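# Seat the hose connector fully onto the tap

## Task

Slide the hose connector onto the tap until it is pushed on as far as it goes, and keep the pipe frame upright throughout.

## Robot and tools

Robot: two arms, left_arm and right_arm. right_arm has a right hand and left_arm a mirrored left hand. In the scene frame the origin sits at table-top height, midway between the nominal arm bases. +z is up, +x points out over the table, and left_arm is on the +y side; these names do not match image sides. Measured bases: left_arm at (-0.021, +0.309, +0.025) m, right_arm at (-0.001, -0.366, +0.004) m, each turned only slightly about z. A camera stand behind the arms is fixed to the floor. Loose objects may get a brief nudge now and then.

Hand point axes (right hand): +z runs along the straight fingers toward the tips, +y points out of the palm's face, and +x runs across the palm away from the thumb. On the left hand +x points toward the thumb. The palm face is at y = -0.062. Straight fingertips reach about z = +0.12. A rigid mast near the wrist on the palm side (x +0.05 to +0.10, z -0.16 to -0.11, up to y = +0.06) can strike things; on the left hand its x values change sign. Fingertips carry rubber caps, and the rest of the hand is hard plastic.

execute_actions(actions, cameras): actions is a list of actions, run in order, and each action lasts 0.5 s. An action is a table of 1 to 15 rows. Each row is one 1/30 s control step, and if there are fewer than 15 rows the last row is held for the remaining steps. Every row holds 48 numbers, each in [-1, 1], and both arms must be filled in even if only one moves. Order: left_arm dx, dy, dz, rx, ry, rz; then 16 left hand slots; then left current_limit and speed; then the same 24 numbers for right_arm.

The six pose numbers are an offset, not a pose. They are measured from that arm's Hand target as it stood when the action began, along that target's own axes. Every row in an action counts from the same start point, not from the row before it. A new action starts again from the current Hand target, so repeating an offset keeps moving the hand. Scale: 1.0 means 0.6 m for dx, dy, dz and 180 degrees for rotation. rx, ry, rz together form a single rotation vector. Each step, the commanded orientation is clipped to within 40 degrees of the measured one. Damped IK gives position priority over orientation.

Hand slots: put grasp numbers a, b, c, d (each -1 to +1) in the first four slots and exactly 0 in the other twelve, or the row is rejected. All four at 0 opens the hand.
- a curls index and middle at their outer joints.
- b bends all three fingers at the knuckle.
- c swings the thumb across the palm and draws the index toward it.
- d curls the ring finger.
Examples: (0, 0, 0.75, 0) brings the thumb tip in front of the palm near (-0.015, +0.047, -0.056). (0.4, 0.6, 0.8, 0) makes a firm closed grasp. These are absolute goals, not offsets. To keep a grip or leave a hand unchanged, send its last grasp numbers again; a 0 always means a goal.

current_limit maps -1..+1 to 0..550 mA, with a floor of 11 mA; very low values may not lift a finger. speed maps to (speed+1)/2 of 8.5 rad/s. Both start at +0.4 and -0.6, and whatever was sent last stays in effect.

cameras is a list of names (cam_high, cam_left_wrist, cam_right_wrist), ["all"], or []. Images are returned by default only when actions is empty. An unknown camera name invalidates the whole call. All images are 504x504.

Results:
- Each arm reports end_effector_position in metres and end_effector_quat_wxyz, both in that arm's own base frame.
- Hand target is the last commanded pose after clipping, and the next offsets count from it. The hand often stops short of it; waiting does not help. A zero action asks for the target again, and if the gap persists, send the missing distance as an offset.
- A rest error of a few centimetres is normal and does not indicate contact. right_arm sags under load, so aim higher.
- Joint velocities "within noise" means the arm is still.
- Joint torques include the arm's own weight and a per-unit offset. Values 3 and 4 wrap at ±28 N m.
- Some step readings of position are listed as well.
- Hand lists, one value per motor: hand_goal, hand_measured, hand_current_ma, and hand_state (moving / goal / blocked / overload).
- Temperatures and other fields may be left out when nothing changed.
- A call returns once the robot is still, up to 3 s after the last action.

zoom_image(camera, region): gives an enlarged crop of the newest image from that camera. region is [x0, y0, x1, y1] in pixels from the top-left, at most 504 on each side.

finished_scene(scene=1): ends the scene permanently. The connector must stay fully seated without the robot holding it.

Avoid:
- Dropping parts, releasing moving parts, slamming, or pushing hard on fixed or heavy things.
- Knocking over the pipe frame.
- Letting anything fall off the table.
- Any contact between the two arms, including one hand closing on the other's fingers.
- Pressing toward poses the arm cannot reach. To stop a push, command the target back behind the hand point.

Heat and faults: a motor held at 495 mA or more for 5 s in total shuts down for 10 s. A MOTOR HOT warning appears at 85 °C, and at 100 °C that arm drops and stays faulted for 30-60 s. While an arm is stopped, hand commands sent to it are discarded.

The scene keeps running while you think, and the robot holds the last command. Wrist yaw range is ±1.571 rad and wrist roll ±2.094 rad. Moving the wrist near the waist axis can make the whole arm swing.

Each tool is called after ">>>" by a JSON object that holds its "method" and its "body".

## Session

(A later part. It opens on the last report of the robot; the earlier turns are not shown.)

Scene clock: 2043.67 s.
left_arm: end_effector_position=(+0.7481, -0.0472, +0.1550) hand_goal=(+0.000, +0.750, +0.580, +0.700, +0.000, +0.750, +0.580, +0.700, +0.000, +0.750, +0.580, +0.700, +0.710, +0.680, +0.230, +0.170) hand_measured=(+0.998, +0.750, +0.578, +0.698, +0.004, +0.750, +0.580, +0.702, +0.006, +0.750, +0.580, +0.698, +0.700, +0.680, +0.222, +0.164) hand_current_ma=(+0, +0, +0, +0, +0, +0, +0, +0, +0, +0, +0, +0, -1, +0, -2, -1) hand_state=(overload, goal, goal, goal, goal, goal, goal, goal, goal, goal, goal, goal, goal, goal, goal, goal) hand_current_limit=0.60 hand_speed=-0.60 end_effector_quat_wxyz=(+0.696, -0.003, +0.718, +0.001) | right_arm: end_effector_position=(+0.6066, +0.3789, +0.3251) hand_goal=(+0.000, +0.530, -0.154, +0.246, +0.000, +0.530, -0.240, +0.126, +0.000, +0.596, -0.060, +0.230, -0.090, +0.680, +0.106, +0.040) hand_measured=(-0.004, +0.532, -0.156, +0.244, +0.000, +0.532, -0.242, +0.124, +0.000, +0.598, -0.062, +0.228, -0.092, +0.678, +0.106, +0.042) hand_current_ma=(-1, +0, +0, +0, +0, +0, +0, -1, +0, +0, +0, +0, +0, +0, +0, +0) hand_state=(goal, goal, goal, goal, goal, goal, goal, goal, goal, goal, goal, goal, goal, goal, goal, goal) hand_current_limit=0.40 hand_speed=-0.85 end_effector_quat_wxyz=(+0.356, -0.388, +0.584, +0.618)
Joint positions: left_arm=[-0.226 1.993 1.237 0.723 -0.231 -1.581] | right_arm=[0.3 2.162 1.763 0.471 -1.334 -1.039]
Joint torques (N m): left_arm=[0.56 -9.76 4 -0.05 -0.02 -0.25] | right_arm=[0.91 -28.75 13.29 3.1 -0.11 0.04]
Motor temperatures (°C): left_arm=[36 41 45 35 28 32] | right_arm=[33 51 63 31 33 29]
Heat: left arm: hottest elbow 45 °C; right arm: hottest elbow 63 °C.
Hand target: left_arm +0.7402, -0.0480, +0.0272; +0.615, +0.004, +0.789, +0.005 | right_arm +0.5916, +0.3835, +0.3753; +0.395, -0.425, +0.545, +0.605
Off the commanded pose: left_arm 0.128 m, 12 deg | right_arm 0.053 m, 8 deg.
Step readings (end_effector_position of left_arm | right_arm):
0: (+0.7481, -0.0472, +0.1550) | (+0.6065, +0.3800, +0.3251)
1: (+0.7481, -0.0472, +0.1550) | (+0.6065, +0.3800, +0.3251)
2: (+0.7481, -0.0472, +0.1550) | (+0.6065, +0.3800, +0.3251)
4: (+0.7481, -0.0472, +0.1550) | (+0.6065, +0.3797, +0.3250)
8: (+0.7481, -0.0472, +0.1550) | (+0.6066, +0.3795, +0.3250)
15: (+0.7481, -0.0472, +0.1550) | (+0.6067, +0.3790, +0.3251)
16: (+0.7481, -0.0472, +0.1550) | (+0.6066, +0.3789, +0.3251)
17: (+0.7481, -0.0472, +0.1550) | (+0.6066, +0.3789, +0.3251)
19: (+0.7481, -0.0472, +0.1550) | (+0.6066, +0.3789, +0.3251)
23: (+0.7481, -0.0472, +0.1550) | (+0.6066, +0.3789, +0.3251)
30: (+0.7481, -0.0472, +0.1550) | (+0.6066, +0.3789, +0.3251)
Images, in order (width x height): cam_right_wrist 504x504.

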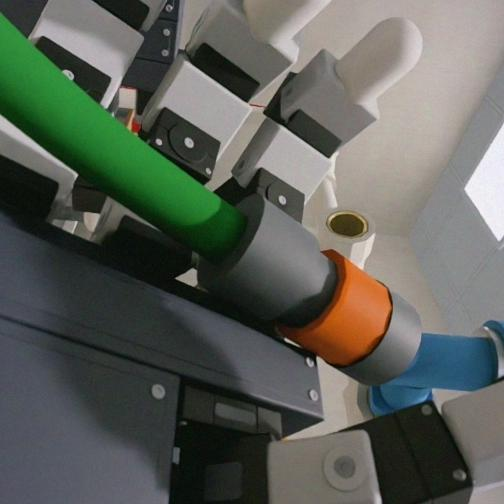

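>>> {"method": "execute_actions", "body": {"actions": [[[0,0,0,0,0,0,0,0,0,0,0,0,0,0,0,0,0,0,0,0,0,0,0.6,-0.6,0,0,0,0,0,0,0.25,0,0.5,0.2,0,0,0,0,0,0,0,0,0,0,0,0,0.4,-0.85],[0,0,0,0,0,0,0,0,0,0,0,0,0,0,0,0,0,0,0,0,0,0,0.6,-0.6,0,0,0,0,0,0,0,-0.1,0.45,0,0,0,0,0,0,0,0,0,0,0,0,0,0.4,-0.85]],[[0,0,0,0,0,0,0,0,0,0,0,0,0,0,0,0,0,0,0,0,0,0,0.6,-0.6,0.0012,-0.0094,-0.0177,0,0,0,0,-0.1,0.4,0,0,0,0,0,0,0,0,0,0,0,0,0,0.4,-0.85],[0,0,0,0,0,0,0,0,0,0,0,0,0,0,0,0,0,0,0,0,0,0,0.6,-0.6,0.0025,-0.0188,-0.0353,0,0,0,0,-0.1,0.35,0,0,0,0,0,0,0,0,0,0,0,0,0,0.4,-0.85]]], "cameras": ["cam_right_wrist", "cam_high"]}}

Scene clock: 2047.00 s.
left_arm: end_effector_position=(+0.7481, -0.0472, +0.1550) hand_goal=(+0.000, +0.750, +0.580, +0.700, +0.000, +0.750, +0.580, +0.700, +0.000, +0.750, +0.580, +0.700, +0.710, +0.680, +0.230, +0.170) hand_measured=(+0.998, +0.750, +0.578, +0.698, +0.004, +0.750, +0.580, +0.702, +0.006, +0.750, +0.580, +0.698, +0.700, +0.680, +0.222, +0.164) hand_current_ma=(+0, +0, +0, +0, +0, +0, +0, +0, +0, +0, +0, +0, -1, +0, -2, -1) hand_state=(overload, goal, goal, goal, goal, goal, goal, goal, goal, goal, goal, goal, goal, goal, goal, goal) hand_current_limit=0.60 hand_speed=-0.60 end_effector_quat_wxyz=(+0.696, -0.003, +0.718, +0.001) | right_arm: end_effector_position=(+0.6070, +0.3715, +0.3253) hand_goal=(+0.000, +0.762, +0.358, +0.680, +0.000, +0.926, +0.600, +0.806, +0.000, +0.988, +0.580, +0.680, +0.116, +0.680, +0.142, +0.098) hand_measured=(-0.004, +0.764, +0.356, +0.678, +0.000, +0.928, +0.598, +0.804, +0.000, +0.990, +0.578, +0.678, +0.110, +0.678, +0.138, +0.096) hand_current_ma=(-1, +0, +0, +0, +0, +0, +0, +0, +0, +0, +0, +0, -1, +0, -1, -1) hand_state=(goal, goal, goal, goal, goal, goal, goal, goal, goal, goal, goal, goal, goal, goal, goal, goal) hand_current_limit=0.40 hand_speed=-0.85 end_effector_quat_wxyz=(+0.355, -0.392, +0.581, +0.618)
Joint positions: left_arm=[-0.226 1.993 1.237 0.723 -0.231 -1.581] | right_arm=[0.29 2.162 1.763 0.478 -1.352 -1.038]
Joint torques (N m): left_arm=[0.56 -9.82 4 -0.05 -0.02 -0.25] | right_arm=[-0.73 -26.99 14.82 3.4 -0.65 0.01]
Motor temperatures (°C): left_arm=[36 41 45 35 28 32] | right_arm=[33 51 63 31 33 29]
Heat: left arm: hottest elbow 45 °C; right arm: hottest elbow 63 °C.
Hand target: left_arm +0.7402, -0.0480, +0.0272; +0.615, +0.004, +0.789, +0.005 | right_arm +0.6034, +0.3636, +0.3693; +0.395, -0.425, +0.545, +0.605
Off the commanded pose: left_arm 0.128 m, 12 deg | right_arm 0.045 m, 7 deg.
Step readings (end_effector_position of left_arm | right_arm):
0: (+0.7481, -0.0472, +0.1550) | (+0.6066, +0.3789, +0.3251)
1: (+0.7481, -0.0472, +0.1550) | (+0.6066, +0.3789, +0.3251)
2: (+0.7481, -0.0472, +0.1550) | (+0.6066, +0.3789, +0.3251)
4: (+0.7481, -0.0472, +0.1550) | (+0.6066, +0.3789, +0.3251)
8: (+0.7481, -0.0472, +0.1550) | (+0.6066, +0.3789, +0.3251)
15: (+0.7481, -0.0472, +0.1550) | (+0.6066, +0.3789, +0.3251)
16: (+0.7481, -0.0472, +0.1550) | (+0.6066, +0.3789, +0.3251)
17: (+0.7481, -0.0472, +0.1550) | (+0.6063, +0.3785, +0.3251)
19: (+0.7481, -0.0472, +0.1550) | (+0.6053, +0.3760, +0.3251)
23: (+0.7481, -0.0472, +0.1550) | (+0.6061, +0.3738, +0.3251)
30: (+0.7481, -0.0472, +0.1550) | (+0.6070, +0.3715, +0.3252)
Images, in order (width x height): cam_high 504x504, cam_right_wrist 504x504.

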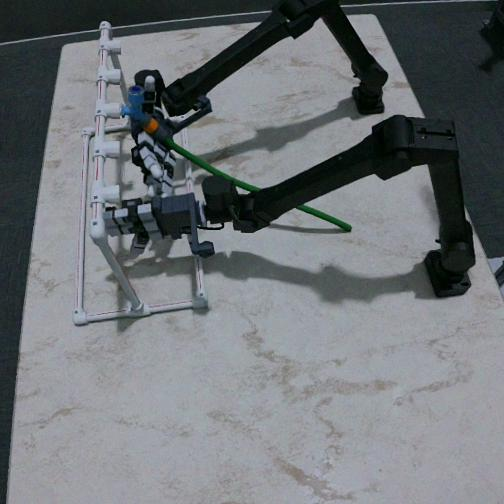

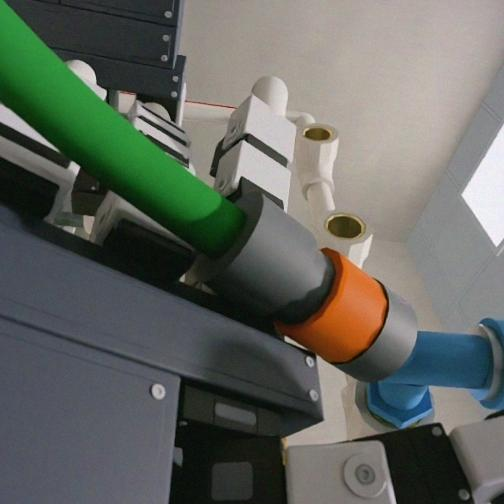

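>>> {"method": "execute_actions", "body": {"actions": [[[0,0,0,0,0,0,0,0,0,0,0,0,0,0,0,0,0,0,0,0,0,0,0.6,-0.6,-0.0008,0.0008,-0.0333,0,0,0,0,-0.1,0.35,0,0,0,0,0,0,0,0,0,0,0,0,0,0.4,-0.85],[0,0,0,0,0,0,0,0,0,0,0,0,0,0,0,0,0,0,0,0,0,0,0.6,-0.6,-0.0017,0.0016,-0.0667,0,0,0,0,-0.1,0.35,0,0,0,0,0,0,0,0,0,0,0,0,0,0.4,-0.85]],[[0,0,0,0,0,0,0,0,0,0,0,0,0,0,0,0,0,0,0,0,0,0,0.6,-0.6,-0.0008,0.0046,-0.05,0,0,0,0,-0.1,0.35,0,0,0,0,0,0,0,0,0,0,0,0,0,0.4,-0.85],[0,0,0,0,0,0,0,0,0,0,0,0,0,0,0,0,0,0,0,0,0,0,0.6,-0.6,-0.0015,0.0093,-0.0995,0,0,0,0,-0.1,0.35,0,0,0,0,0,0,0,0,0,0,0,0,0,0.4,-0.85]]], "cameras": ["cam_right_wrist", "cam_high"]}}

Scene clock: 2048.73 s.
left_arm: end_effector_position=(+0.7481, -0.0474, +0.1543) hand_goal=(+0.000, +0.750, +0.580, +0.700, +0.000, +0.750, +0.580, +0.700, +0.000, +0.750, +0.580, +0.700, +0.710, +0.680, +0.230, +0.170) hand_measured=(+0.998, +0.750, +0.578, +0.698, +0.004, +0.750, +0.580, +0.702, +0.006, +0.750, +0.580, +0.698, +0.708, +0.680, +0.234, +0.170) hand_current_ma=(+0, +0, +0, +0, +0, +0, +0, +0, +0, +0, +0, +0, +0, +0, +0, +0) hand_state=(overload, goal, goal, goal, goal, goal, goal, goal, goal, goal, goal, goal, goal, goal, goal, goal) hand_current_limit=0.60 hand_speed=-0.60 end_effector_quat_wxyz=(+0.695, -0.004, +0.719, -0.001) | right_arm: end_effector_position=(+0.6142, +0.3264, +0.3311) hand_goal=(+0.000, +0.762, +0.358, +0.680, +0.000, +0.926, +0.600, +0.806, +0.000, +0.988, +0.580, +0.680, +0.116, +0.680, +0.142, +0.098) hand_measured=(-0.004, +0.770, +0.356, +0.678, -0.002, +0.928, +0.598, +0.804, -0.002, +0.990, +0.578, +0.678, +0.112, +0.678, +0.140, +0.096) hand_current_ma=(-1, +3, +0, +0, +0, +1, +0, +0, +0, +0, +0, +0, -1, +0, -1, -1) hand_state=(goal, goal, goal, goal, goal, goal, goal, goal, goal, goal, goal, goal, goal, goal, goal, goal) hand_current_limit=0.40 hand_speed=-0.85 end_effector_quat_wxyz=(+0.370, -0.406, +0.569, +0.612)
Joint positions: left_arm=[-0.226 1.993 1.237 0.722 -0.23 -1.586] | right_arm=[0.226 2.157 1.763 0.544 -1.418 -1.015]
Joint torques (N m): left_arm=[0.62 -9.76 4.03 -0.02 -0.01 -0.19] | right_arm=[0.73 -24 10 1.63 0.21 0.06]
Motor temperatures (°C): left_arm=[36 41 45 35 28 32] | right_arm=[33 51 63 31 33 29]
Heat: left arm: hottest elbow 45 °C; right arm: hottest elbow 63 °C.
Hand target: left_arm +0.7402, -0.0480, +0.0272; +0.615, +0.004, +0.789, +0.005 | right_arm +0.6118, +0.3322, +0.3297; +0.366, -0.407, +0.569, +0.614 (last step not sent: back at the drive's target)
Off the commanded pose: left_arm 0.127 m, 12 deg | right_arm 0.074 m, 5 deg.
Step readings (end_effector_position of left_arm | right_arm):
0: (+0.7481, -0.0472, +0.1550) | (+0.6070, +0.3715, +0.3253)
1: (+0.7481, -0.0472, +0.1550) | (+0.6069, +0.3714, +0.3253)
2: (+0.7481, -0.0472, +0.1550) | (+0.6064, +0.3706, +0.3254)
4: (+0.7481, -0.0472, +0.1549) | (+0.6037, +0.3673, +0.3254)
8: (+0.7481, -0.0474, +0.1543) | (+0.6040, +0.3569, +0.3258)
15: (+0.7481, -0.0474, +0.1543) | (+0.6118, +0.3325, +0.3295)
16: (+0.7481, -0.0474, +0.1543) | (+0.6120, +0.3309, +0.3305) HELD (not all sent) right_arm
17: (+0.7481, -0.0474, +0.1543) | (+0.6132, +0.3283, +0.3311) HELD (not all sent) right_arm
19: (+0.7481, -0.0474, +0.1543) | (+0.6144, +0.3259, +0.3311) HELD (not all sent) right_arm
23: (+0.7481, -0.0474, +0.1543) | (+0.6142, +0.3264, +0.3311) HELD (not all sent) right_arm
30: (+0.7481, -0.0474, +0.1543) | (+0.6142, +0.3264, +0.3311) HELD (not all sent) right_arm
HELD (not all sent) right_arm: steps 16 to 30.
pose unreachable (right arm): on one or more control steps of this call, first in action 1 (counted from 0), this arm could not follow its commanded pose, so it was not sent that pose on those steps. It may still have moved: this result reports where it is.
cause: moving toward the commanded pose would bring two parts of the arm too close to each other (joints 4 (wrist pitch) to 6 (wrist roll) lie between them).
Images, in order (width x height): cam_high 504x504, cam_right_wrist 504x504.

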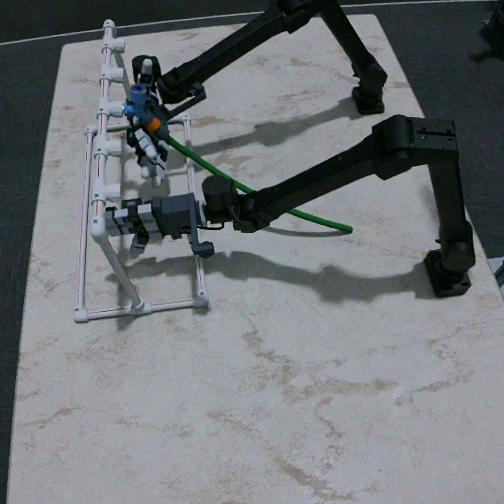

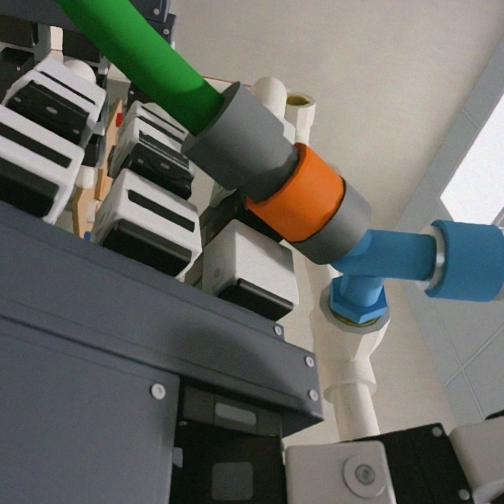

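>>> {"method": "execute_actions", "body": {"actions": [[[-0.0278,0,-0.003,0,-0.012,0,0,0,0,0,0,0,0,0,0,0,0,0,0,0,0,0,0.6,-0.6,0,0,0,0,0,0,0,-0.1,0.35,0,0,0,0,0,0,0,0,0,0,0,0,0,0.4,-0.85],[-0.0556,0,-0.006,0,-0.024,0,0,0,0,0,0,0,0,0,0,0,0,0,0,0,0,0,0.6,-0.6,0,0,0,0,0,0,0,-0.1,0.35,0,0,0,0,0,0,0,0,0,0,0,0,0,0.4,-0.85],[-0.0833,0,-0.009,0,-0.036,0,0,0,0,0,0,0,0,0,0,0,0,0,0,0,0,0,0.6,-0.6,0,0,0,0,0,0,0,-0.1,0.35,0,0,0,0,0,0,0,0,0,0,0,0,0,0.4,-0.85]],[[-0.0278,0,0,0,-0.014,0,0,0,0,0,0,0,0,0,0,0,0,0,0,0,0,0,0.6,-0.6,0,0,0,0,0,0,0,-0.1,0.35,0,0,0,0,0,0,0,0,0,0,0,0,0,0.4,-0.85],[-0.0556,0,0,0,-0.028,0,0,0,0,0,0,0,0,0,0,0,0,0,0,0,0,0,0.6,-0.6,0,0,0,0,0,0,0,-0.1,0.35,0,0,0,0,0,0,0,0,0,0,0,0,0,0.4,-0.85],[-0.0833,0,0,0,-0.042,0,0,0,0,0,0,0,0,0,0,0,0,0,0,0,0,0,0.6,-0.6,0,0,0,0,0,0,0,-0.1,0.35,0,0,0,0,0,0,0,0,0,0,0,0,0,0.4,-0.85]],[[-0.05,0,0,0,0,0,0,0,0,0,0,0,0,0,0,0,0,0,0,0,0,0,0.6,-0.6,0,0,0,0,0,0,0,-0.1,0.35,0,0,0,0,0,0,0,0,0,0,0,0,0,0.4,-0.85],[-0.1,0,0,0,0,0,0,0,0,0,0,0,0,0,0,0,0,0,0,0,0,0,0.6,-0.6,0,0,0,0,0,0,0,-0.1,0.35,0,0,0,0,0,0,0,0,0,0,0,0,0,0.4,-0.85]]], "cameras": ["cam_right_wrist", "cam_high"]}}

Scene clock: 2052.80 s.
left_arm: end_effector_position=(+0.7481, -0.0472, +0.1616) hand_goal=(+0.000, +0.750, +0.580, +0.700, +0.000, +0.750, +0.580, +0.700, +0.000, +0.750, +0.580, +0.700, +0.710, +0.680, +0.230, +0.170) hand_measured=(+0.998, +0.750, +0.578, +0.698, +0.004, +0.750, +0.580, +0.702, +0.006, +0.750, +0.580, +0.698, +0.714, +0.680, +0.228, +0.170) hand_current_ma=(+0, +0, +0, +0, +0, +0, +0, +0, +0, +0, +0, +0, +0, +0, +0, +0) hand_state=(overload, goal, goal, goal, goal, goal, goal, goal, goal, goal, goal, goal, goal, goal, goal, goal) hand_current_limit=0.60 hand_speed=-0.60 end_effector_quat_wxyz=(+0.695, +0.005, +0.719, +0.006) | right_arm: end_effector_position=(+0.6143, +0.3264, +0.3311) hand_goal=(+0.000, +0.762, +0.358, +0.680, +0.000, +0.926, +0.600, +0.806, +0.000, +0.988, +0.580, +0.680, +0.116, +0.680, +0.142, +0.098) hand_measured=(-0.004, +0.770, +0.356, +0.678, -0.002, +0.928, +0.598, +0.804, -0.002, +0.990, +0.578, +0.678, +0.112, +0.678, +0.140, +0.096) hand_current_ma=(-1, +3, +0, +0, +0, +1, +0, +0, +0, +0, +0, +0, -1, +0, -1, -1) hand_state=(goal, goal, goal, goal, goal, goal, goal, goal, goal, goal, goal, goal, goal, goal, goal, goal) hand_current_limit=0.40 hand_speed=-0.85 end_effector_quat_wxyz=(+0.370, -0.405, +0.569, +0.612)
Joint positions: left_arm=[-0.226 1.983 1.238 0.71 -0.228 -1.563] | right_arm=[0.226 2.157 1.763 0.544 -1.417 -1.015]
Joint torques (N m): left_arm=[0.62 -22.24 9.94 1.62 -0.11 0.19] | right_arm=[0.56 -23.82 10.03 1.62 0.21 0.07]
Motor temperatures (°C): left_arm=[35 41 45 35 28 32] | right_arm=[33 51 62 31 33 29]
Heat: left arm: hottest elbow 45 °C; right arm: hottest elbow 62 °C.
Hand target: left_arm +0.7539, -0.0500, +0.1864; +0.707, +0.005, +0.708, +0.005 | right_arm +0.6118, +0.3322, +0.3297; +0.366, -0.407, +0.569, +0.614
Off the commanded pose: left_arm 0.026 m, 2 deg | right_arm 0.006 m, 1 deg.
Step readings (end_effector_position of left_arm | right_arm):
0: (+0.7481, -0.0474, +0.1543) | (+0.6142, +0.3264, +0.3311)
1: (+0.7481, -0.0474, +0.1543) | (+0.6142, +0.3264, +0.3311)
2: (+0.7482, -0.0474, +0.1545) | (+0.6142, +0.3264, +0.3311)
4: (+0.7486, -0.0475, +0.1560) | (+0.6142, +0.3264, +0.3311)
8: (+0.7491, -0.0476, +0.1583) | (+0.6142, +0.3264, +0.3311)
15: (+0.7493, -0.0477, +0.1587) | (+0.6142, +0.3264, +0.3311)
16: (+0.7493, -0.0477, +0.1589) | (+0.6142, +0.3264, +0.3311)
17: (+0.7494, -0.0477, +0.1597) | (+0.6142, +0.3264, +0.3311)
19: (+0.7499, -0.0477, +0.1614) | (+0.6142, +0.3264, +0.3311)
23: (+0.7508, -0.0477, +0.1644) | (+0.6143, +0.3264, +0.3311)
30: (+0.7511, -0.0477, +0.1659) | (+0.6143, +0.3264, +0.3311)
31: (+0.7511, -0.0477, +0.1660) | (+0.6143, +0.3264, +0.3311)
32: (+0.7511, -0.0477, +0.1658) | (+0.6143, +0.3264, +0.3311)
34: (+0.7506, -0.0476, +0.1660) | (+0.6143, +0.3264, +0.3311)
38: (+0.7491, -0.0474, +0.1637) | (+0.6143, +0.3264, +0.3311)
45: (+0.7482, -0.0472, +0.1619) | (+0.6143, +0.3264, +0.3311)
Images, in order (width x height): cam_high 504x504, cam_right_wrist 504x504.

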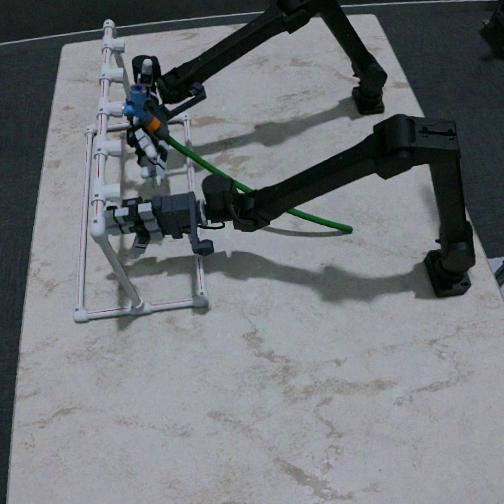

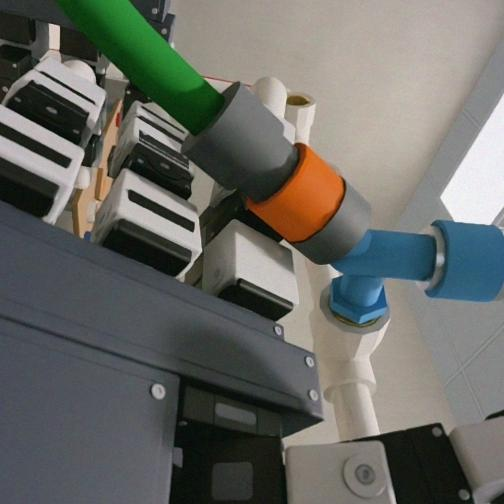

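>>> {"method": "execute_actions", "body": {"actions": [[[-0.03,0,0,0,0,0,0,0,0,0,0,0,0,0,0,0,0,0,0,0,0,0,0.6,-0.6,0,0,0,0,0,0,0,-0.1,0.35,0,0,0,0,0,0,0,0,0,0,0,0,0,0.4,-0.85],[-0.06,0,0,0,0,0,0,0,0,0,0,0,0,0,0,0,0,0,0,0,0,0,0.6,-0.6,0,0,0,0,0,0,0,-0.1,0.35,0,0,0,0,0,0,0,0,0,0,0,0,0,0.4,-0.85]],[[0,0,-0.0417,0,0,0,0,0,0,0,0,0,0,0,0,0,0,0,0,0,0,0,0.6,-0.6,0,0,0,0,0,0,0,-0.1,0.35,0,0,0,0,0,0,0,0,0,0,0,0,0,0.4,-0.85],[0,0,-0.0833,0,0,0,0,0,0,0,0,0,0,0,0,0,0,0,0,0,0,0,0.6,-0.6,0,0,0,0,0,0,0,-0.1,0.35,0,0,0,0,0,0,0,0,0,0,0,0,0,0.4,-0.85]],[[0,0.02,-0.0417,0,0,0,0,0,0,0,0,0,0,0,0,0,0,0,0,0,0,0,0.6,-0.6,0,0,0,0,0,0,0,-0.1,0.35,0,0,0,0,0,0,0,0,0,0,0,0,0,0.4,-0.85],[0,0.03,-0.0833,0,0,0,0,0,0,0,0,0,0,0,0,0,0,0,0,0,0,0,0.6,-0.6,0,0,0,0,0,0,0,-0.1,0.35,0,0,0,0,0,0,0,0,0,0,0,0,0,0.4,-0.85]],[[0,0.02,-0.0417,0,0,0,0,0,0,0,0,0,0,0,0,0,0,0,0,0,0,0,0.6,-0.6,0,0,0,0,0,0,0,-0.1,0.35,0,0,0,0,0,0,0,0,0,0,0,0,0,0.4,-0.85],[-0.02,0.03,-0.0833,0,0,0,0,0,0,0,0,0,0,0,0,0,0,0,0,0,0,0,0.6,-0.6,0,0,0,0,0,0,0,-0.1,0.35,0,0,0,0,0,0,0,0,0,0,0,0,0,0.4,-0.85]],[[-0.04,0.02,-0.0417,0,0,0,0,0,0,0,0,0,0,0,0,0,0,0,0,0,0,0,0.6,-0.6,0,0,0,0,0,0,0,-0.1,0.35,0,0,0,0,0,0,0,0,0,0,0,0,0,0.4,-0.85],[-0.08,0.03,-0.0833,0,0,0,0,0,0,0,0,0,0,0,0,0,0,0,0,0,0,0,0.6,-0.6,0,0,0,0,0,0,0,-0.1,0.35,0,0,0,0,0,0,0,0,0,0,0,0,0,0.4,-0.85]]], "cameras": ["cam_high"]}}

Scene clock: 2056.33 s.
left_arm: end_effector_position=(+0.5552, -0.0004, +0.2898) hand_goal=(+0.000, +0.750, +0.580, +0.700, +0.000, +0.750, +0.580, +0.700, +0.000, +0.750, +0.580, +0.700, +0.710, +0.680, +0.230, +0.170) hand_measured=(+0.998, +0.750, +0.578, +0.698, +0.004, +0.750, +0.580, +0.702, +0.006, +0.750, +0.580, +0.698, +0.712, +0.680, +0.228, +0.170) hand_current_ma=(+0, +0, +0, +0, +0, +0, +0, +0, +0, +0, +0, +0, +0, +0, +0, +0) hand_state=(overload, goal, goal, goal, goal, goal, goal, goal, goal, goal, goal, goal, goal, goal, goal, goal) hand_current_limit=0.60 hand_speed=-0.60 end_effector_quat_wxyz=(+0.712, +0.003, +0.702, +0.000) | right_arm: end_effector_position=(+0.6143, +0.3264, +0.3311) hand_goal=(+0.000, +0.762, +0.358, +0.680, +0.000, +0.926, +0.600, +0.806, +0.000, +0.988, +0.580, +0.680, +0.116, +0.680, +0.142, +0.098) hand_measured=(-0.004, +0.770, +0.356, +0.678, -0.002, +0.928, +0.598, +0.804, -0.002, +0.990, +0.578, +0.678, +0.112, +0.678, +0.140, +0.096) hand_current_ma=(-1, +3, +0, +0, +0, +1, +0, +0, +0, +0, +0, +0, -1, +0, -1, -1) hand_state=(goal, goal, goal, goal, goal, goal, goal, goal, goal, goal, goal, goal, goal, goal, goal, goal) hand_current_limit=0.40 hand_speed=-0.85 end_effector_quat_wxyz=(+0.370, -0.405, +0.569, +0.612)
Joint positions: left_arm=[-0.218 1.322 0.753 0.584 -0.214 -1.563] | right_arm=[0.226 2.157 1.763 0.544 -1.417 -1.015]
Joint torques (N m): left_arm=[1.2 -10.4 8.21 1.73 -0.02 0.18] | right_arm=[0.79 -23.94 10.02 1.61 0.21 0.06]
Motor temperatures (°C): left_arm=[35 41 45 35 28 32] | right_arm=[33 51 61 31 33 29]
Heat: left arm: hottest elbow 45 °C; right arm: hottest elbow 61 °C.
Hand target: left_arm +0.5541, +0.0028, +0.2834; +0.707, +0.005, +0.708, +0.005 | right_arm +0.6118, +0.3322, +0.3297; +0.366, -0.407, +0.569, +0.614
Off the commanded pose: left_arm 0.007 m, 1 deg | right_arm 0.006 m, 1 deg.
Step readings (end_effector_position of left_arm | right_arm):
0: (+0.7481, -0.0472, +0.1616) | (+0.6143, +0.3264, +0.3311)
1: (+0.7481, -0.0472, +0.1617) | (+0.6143, +0.3264, +0.3311)
2: (+0.7479, -0.0471, +0.1616) | (+0.6143, +0.3264, +0.3311)
4: (+0.7468, -0.0469, +0.1616) | (+0.6143, +0.3264, +0.3311)
8: (+0.7447, -0.0464, +0.1728) | (+0.6143, +0.3264, +0.3311)
15: (+0.7426, -0.0459, +0.1930) | (+0.6143, +0.3264, +0.3311)
16: (+0.7426, -0.0459, +0.1932) | (+0.6143, +0.3264, +0.3311)
17: (+0.7425, -0.0457, +0.1937) | (+0.6143, +0.3264, +0.3311)
19: (+0.7375, -0.0460, +0.1935) | (+0.6143, +0.3264, +0.3311)
23: (+0.7175, -0.0431, +0.1961) | (+0.6143, +0.3264, +0.3311)
30: (+0.7092, -0.0464, +0.2118) | (+0.6143, +0.3264, +0.3311)
31: (+0.7087, -0.0462, +0.2122) | (+0.6143, +0.3264, +0.3311)
32: (+0.7066, -0.0461, +0.2115) | (+0.6143, +0.3264, +0.3311)
34: (+0.6939, -0.0433, +0.2075) | (+0.6143, +0.3264, +0.3311)
38: (+0.6665, -0.0367, +0.1996) | (+0.6143, +0.3264, +0.3311)
45: (+0.6582, -0.0349, +0.2096) | (+0.6143, +0.3264, +0.3311)
46: (+0.6577, -0.0349, +0.2106) | (+0.6143, +0.3264, +0.3311)
47: (+0.6559, -0.0349, +0.2107) | (+0.6143, +0.3264, +0.3311)
49: (+0.6439, -0.0324, +0.2086) | (+0.6143, +0.3264, +0.3311)
53: (+0.6170, -0.0237, +0.2105) | (+0.6143, +0.3264, +0.3311)
60: (+0.6085, -0.0193, +0.2311) | (+0.6143, +0.3264, +0.3311)
61: (+0.6081, -0.0192, +0.2316) | (+0.6143, +0.3264, +0.3311)
62: (+0.6065, -0.0186, +0.2317) | (+0.6143, +0.3264, +0.3311)
64: (+0.5960, -0.0156, +0.2322) | (+0.6143, +0.3264, +0.3311)
68: (+0.5704, -0.0060, +0.2549) | (+0.6143, +0.3264, +0.3311)
75: (+0.5562, -0.0004, +0.2951) | (+0.6143, +0.3264, +0.3311)
Images, in order (width x height): cam_high 504x504.

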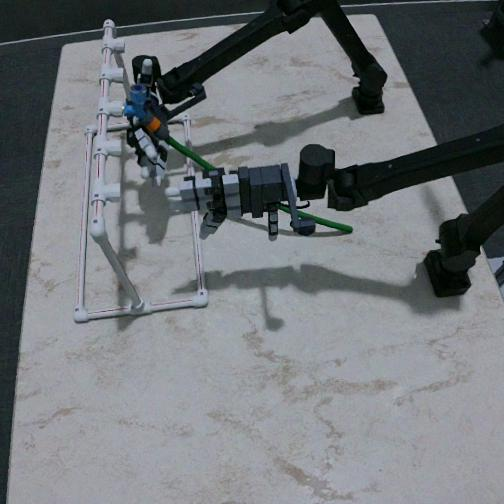

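>>> {"method": "execute_actions", "body": {"actions": [[[0,0,0,0,0,0,0,0,0,0,0,0,0,0,0,0,0,0,0,0,0,0,0.6,-0.6,0,-0.0001,-0.0179,0.0127,-0.0056,-0.0003,0,-0.1,0.35,0,0,0,0,0,0,0,0,0,0,0,0,0,0.4,-0.85],[0,0,0,0,0,0,0,0,0,0,0,0,0,0,0,0,0,0,0,0,0,0,0.6,-0.6,0,-0.0002,-0.0358,0.0255,-0.0111,-0.0006,0,-0.1,0.35,0,0,0,0,0,0,0,0,0,0,0,0,0,0.4,-0.85]],[[0,0,0,0,0,0,0,0,0,0,0,0,0,0,0,0,0,0,0,0,0,0,0.6,-0.6,0.0008,0.0016,-0.0179,0.0127,-0.0056,-0.0003,0,-0.1,0.35,0,0,0,0,0,0,0,0,0,0,0,0,0,0.4,-0.85],[0,0,0,0,0,0,0,0,0,0,0,0,0,0,0,0,0,0,0,0,0,0,0.6,-0.6,0.0016,0.0033,-0.0357,0.0255,-0.0111,-0.0006,0,-0.1,0.35,0,0,0,0,0,0,0,0,0,0,0,0,0,0.4,-0.85]]], "cameras": ["cam_high", "cam_right_wrist"]}}

Scene clock: 2059.07 s.
left_arm: end_effector_position=(+0.5552, -0.0004, +0.2898) hand_goal=(+0.000, +0.750, +0.580, +0.700, +0.000, +0.750, +0.580, +0.700, +0.000, +0.750, +0.580, +0.700, +0.710, +0.680, +0.230, +0.170) hand_measured=(+0.998, +0.750, +0.578, +0.698, +0.004, +0.750, +0.580, +0.702, +0.006, +0.750, +0.580, +0.698, +0.712, +0.680, +0.228, +0.170) hand_current_ma=(+0, +0, +0, +0, +0, +0, +0, +0, +0, +0, +0, +0, +0, +0, +0, +0) hand_state=(overload, goal, goal, goal, goal, goal, goal, goal, goal, goal, goal, goal, goal, goal, goal, goal) hand_current_limit=0.60 hand_speed=-0.60 end_effector_quat_wxyz=(+0.712, +0.003, +0.702, +0.000) | right_arm: end_effector_position=(+0.6163, +0.2903, +0.3180) hand_goal=(+0.000, +0.762, +0.358, +0.680, +0.000, +0.926, +0.600, +0.806, +0.000, +0.988, +0.580, +0.680, +0.116, +0.680, +0.142, +0.098) hand_measured=(-0.004, +0.770, +0.356, +0.678, -0.002, +0.928, +0.598, +0.804, -0.002, +0.990, +0.578, +0.678, +0.112, +0.678, +0.140, +0.096) hand_current_ma=(-1, +3, +0, +0, +0, +1, +0, +0, +0, +0, +0, +0, -1, +0, -1, -1) hand_state=(goal, goal, goal, goal, goal, goal, goal, goal, goal, goal, goal, goal, goal, goal, goal, goal) hand_current_limit=0.40 hand_speed=-0.85 end_effector_quat_wxyz=(+0.406, -0.347, +0.609, +0.586)
Joint positions: left_arm=[-0.218 1.322 0.753 0.584 -0.214 -1.563] | right_arm=[0.168 2.074 1.595 0.544 -1.314 -1.061]
Joint torques (N m): left_arm=[1.2 -10.34 8.23 1.72 -0.03 0.18] | right_arm=[-0.38 -24.7 9.46 2.19 0.21 -0.08]
Motor temperatures (°C): left_arm=[35 41 45 35 28 32] | right_arm=[33 51 61 31 33 29]
Heat: left arm: hottest elbow 45 °C; right arm: hottest elbow 61 °C.
Hand target: left_arm +0.5541, +0.0028, +0.2834; +0.707, +0.005, +0.708, +0.005 | right_arm +0.6114, +0.2895, +0.3285; +0.417, -0.356, +0.602, +0.580
Off the commanded pose: left_arm 0.007 m, 1 deg | right_arm 0.012 m, 2 deg.
Step readings (end_effector_position of left_arm | right_arm):
0: (+0.5552, -0.0004, +0.2898) | (+0.6143, +0.3264, +0.3311)
1: (+0.5552, -0.0004, +0.2898) | (+0.6144, +0.3265, +0.3309)
2: (+0.5552, -0.0004, +0.2898) | (+0.6150, +0.3268, +0.3303)
4: (+0.5552, -0.0004, +0.2898) | (+0.6160, +0.3271, +0.3276)
8: (+0.5552, -0.0004, +0.2898) | (+0.6152, +0.3225, +0.3164)
15: (+0.5552, -0.0004, +0.2898) | (+0.6173, +0.3172, +0.3116)
16: (+0.5552, -0.0004, +0.2898) | (+0.6173, +0.3170, +0.3120)
17: (+0.5552, -0.0004, +0.2898) | (+0.6179, +0.3161, +0.3126)
19: (+0.5552, -0.0004, +0.2898) | (+0.6181, +0.3119, +0.3126)
23: (+0.5552, -0.0004, +0.2898) | (+0.6146, +0.3016, +0.3145)
30: (+0.5552, -0.0004, +0.2898) | (+0.6165, +0.2913, +0.3198)
Images, in order (width x height): cam_high 504x504, cam_right_wrist 504x504.

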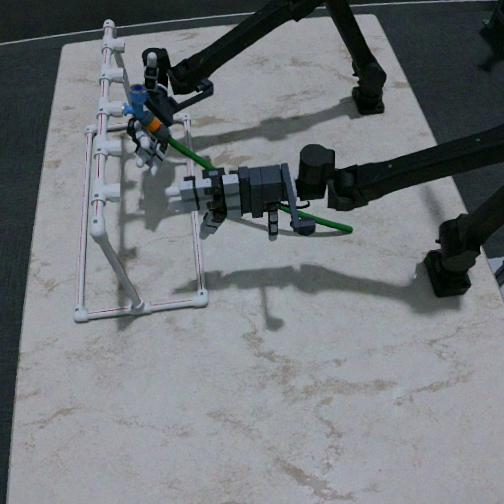

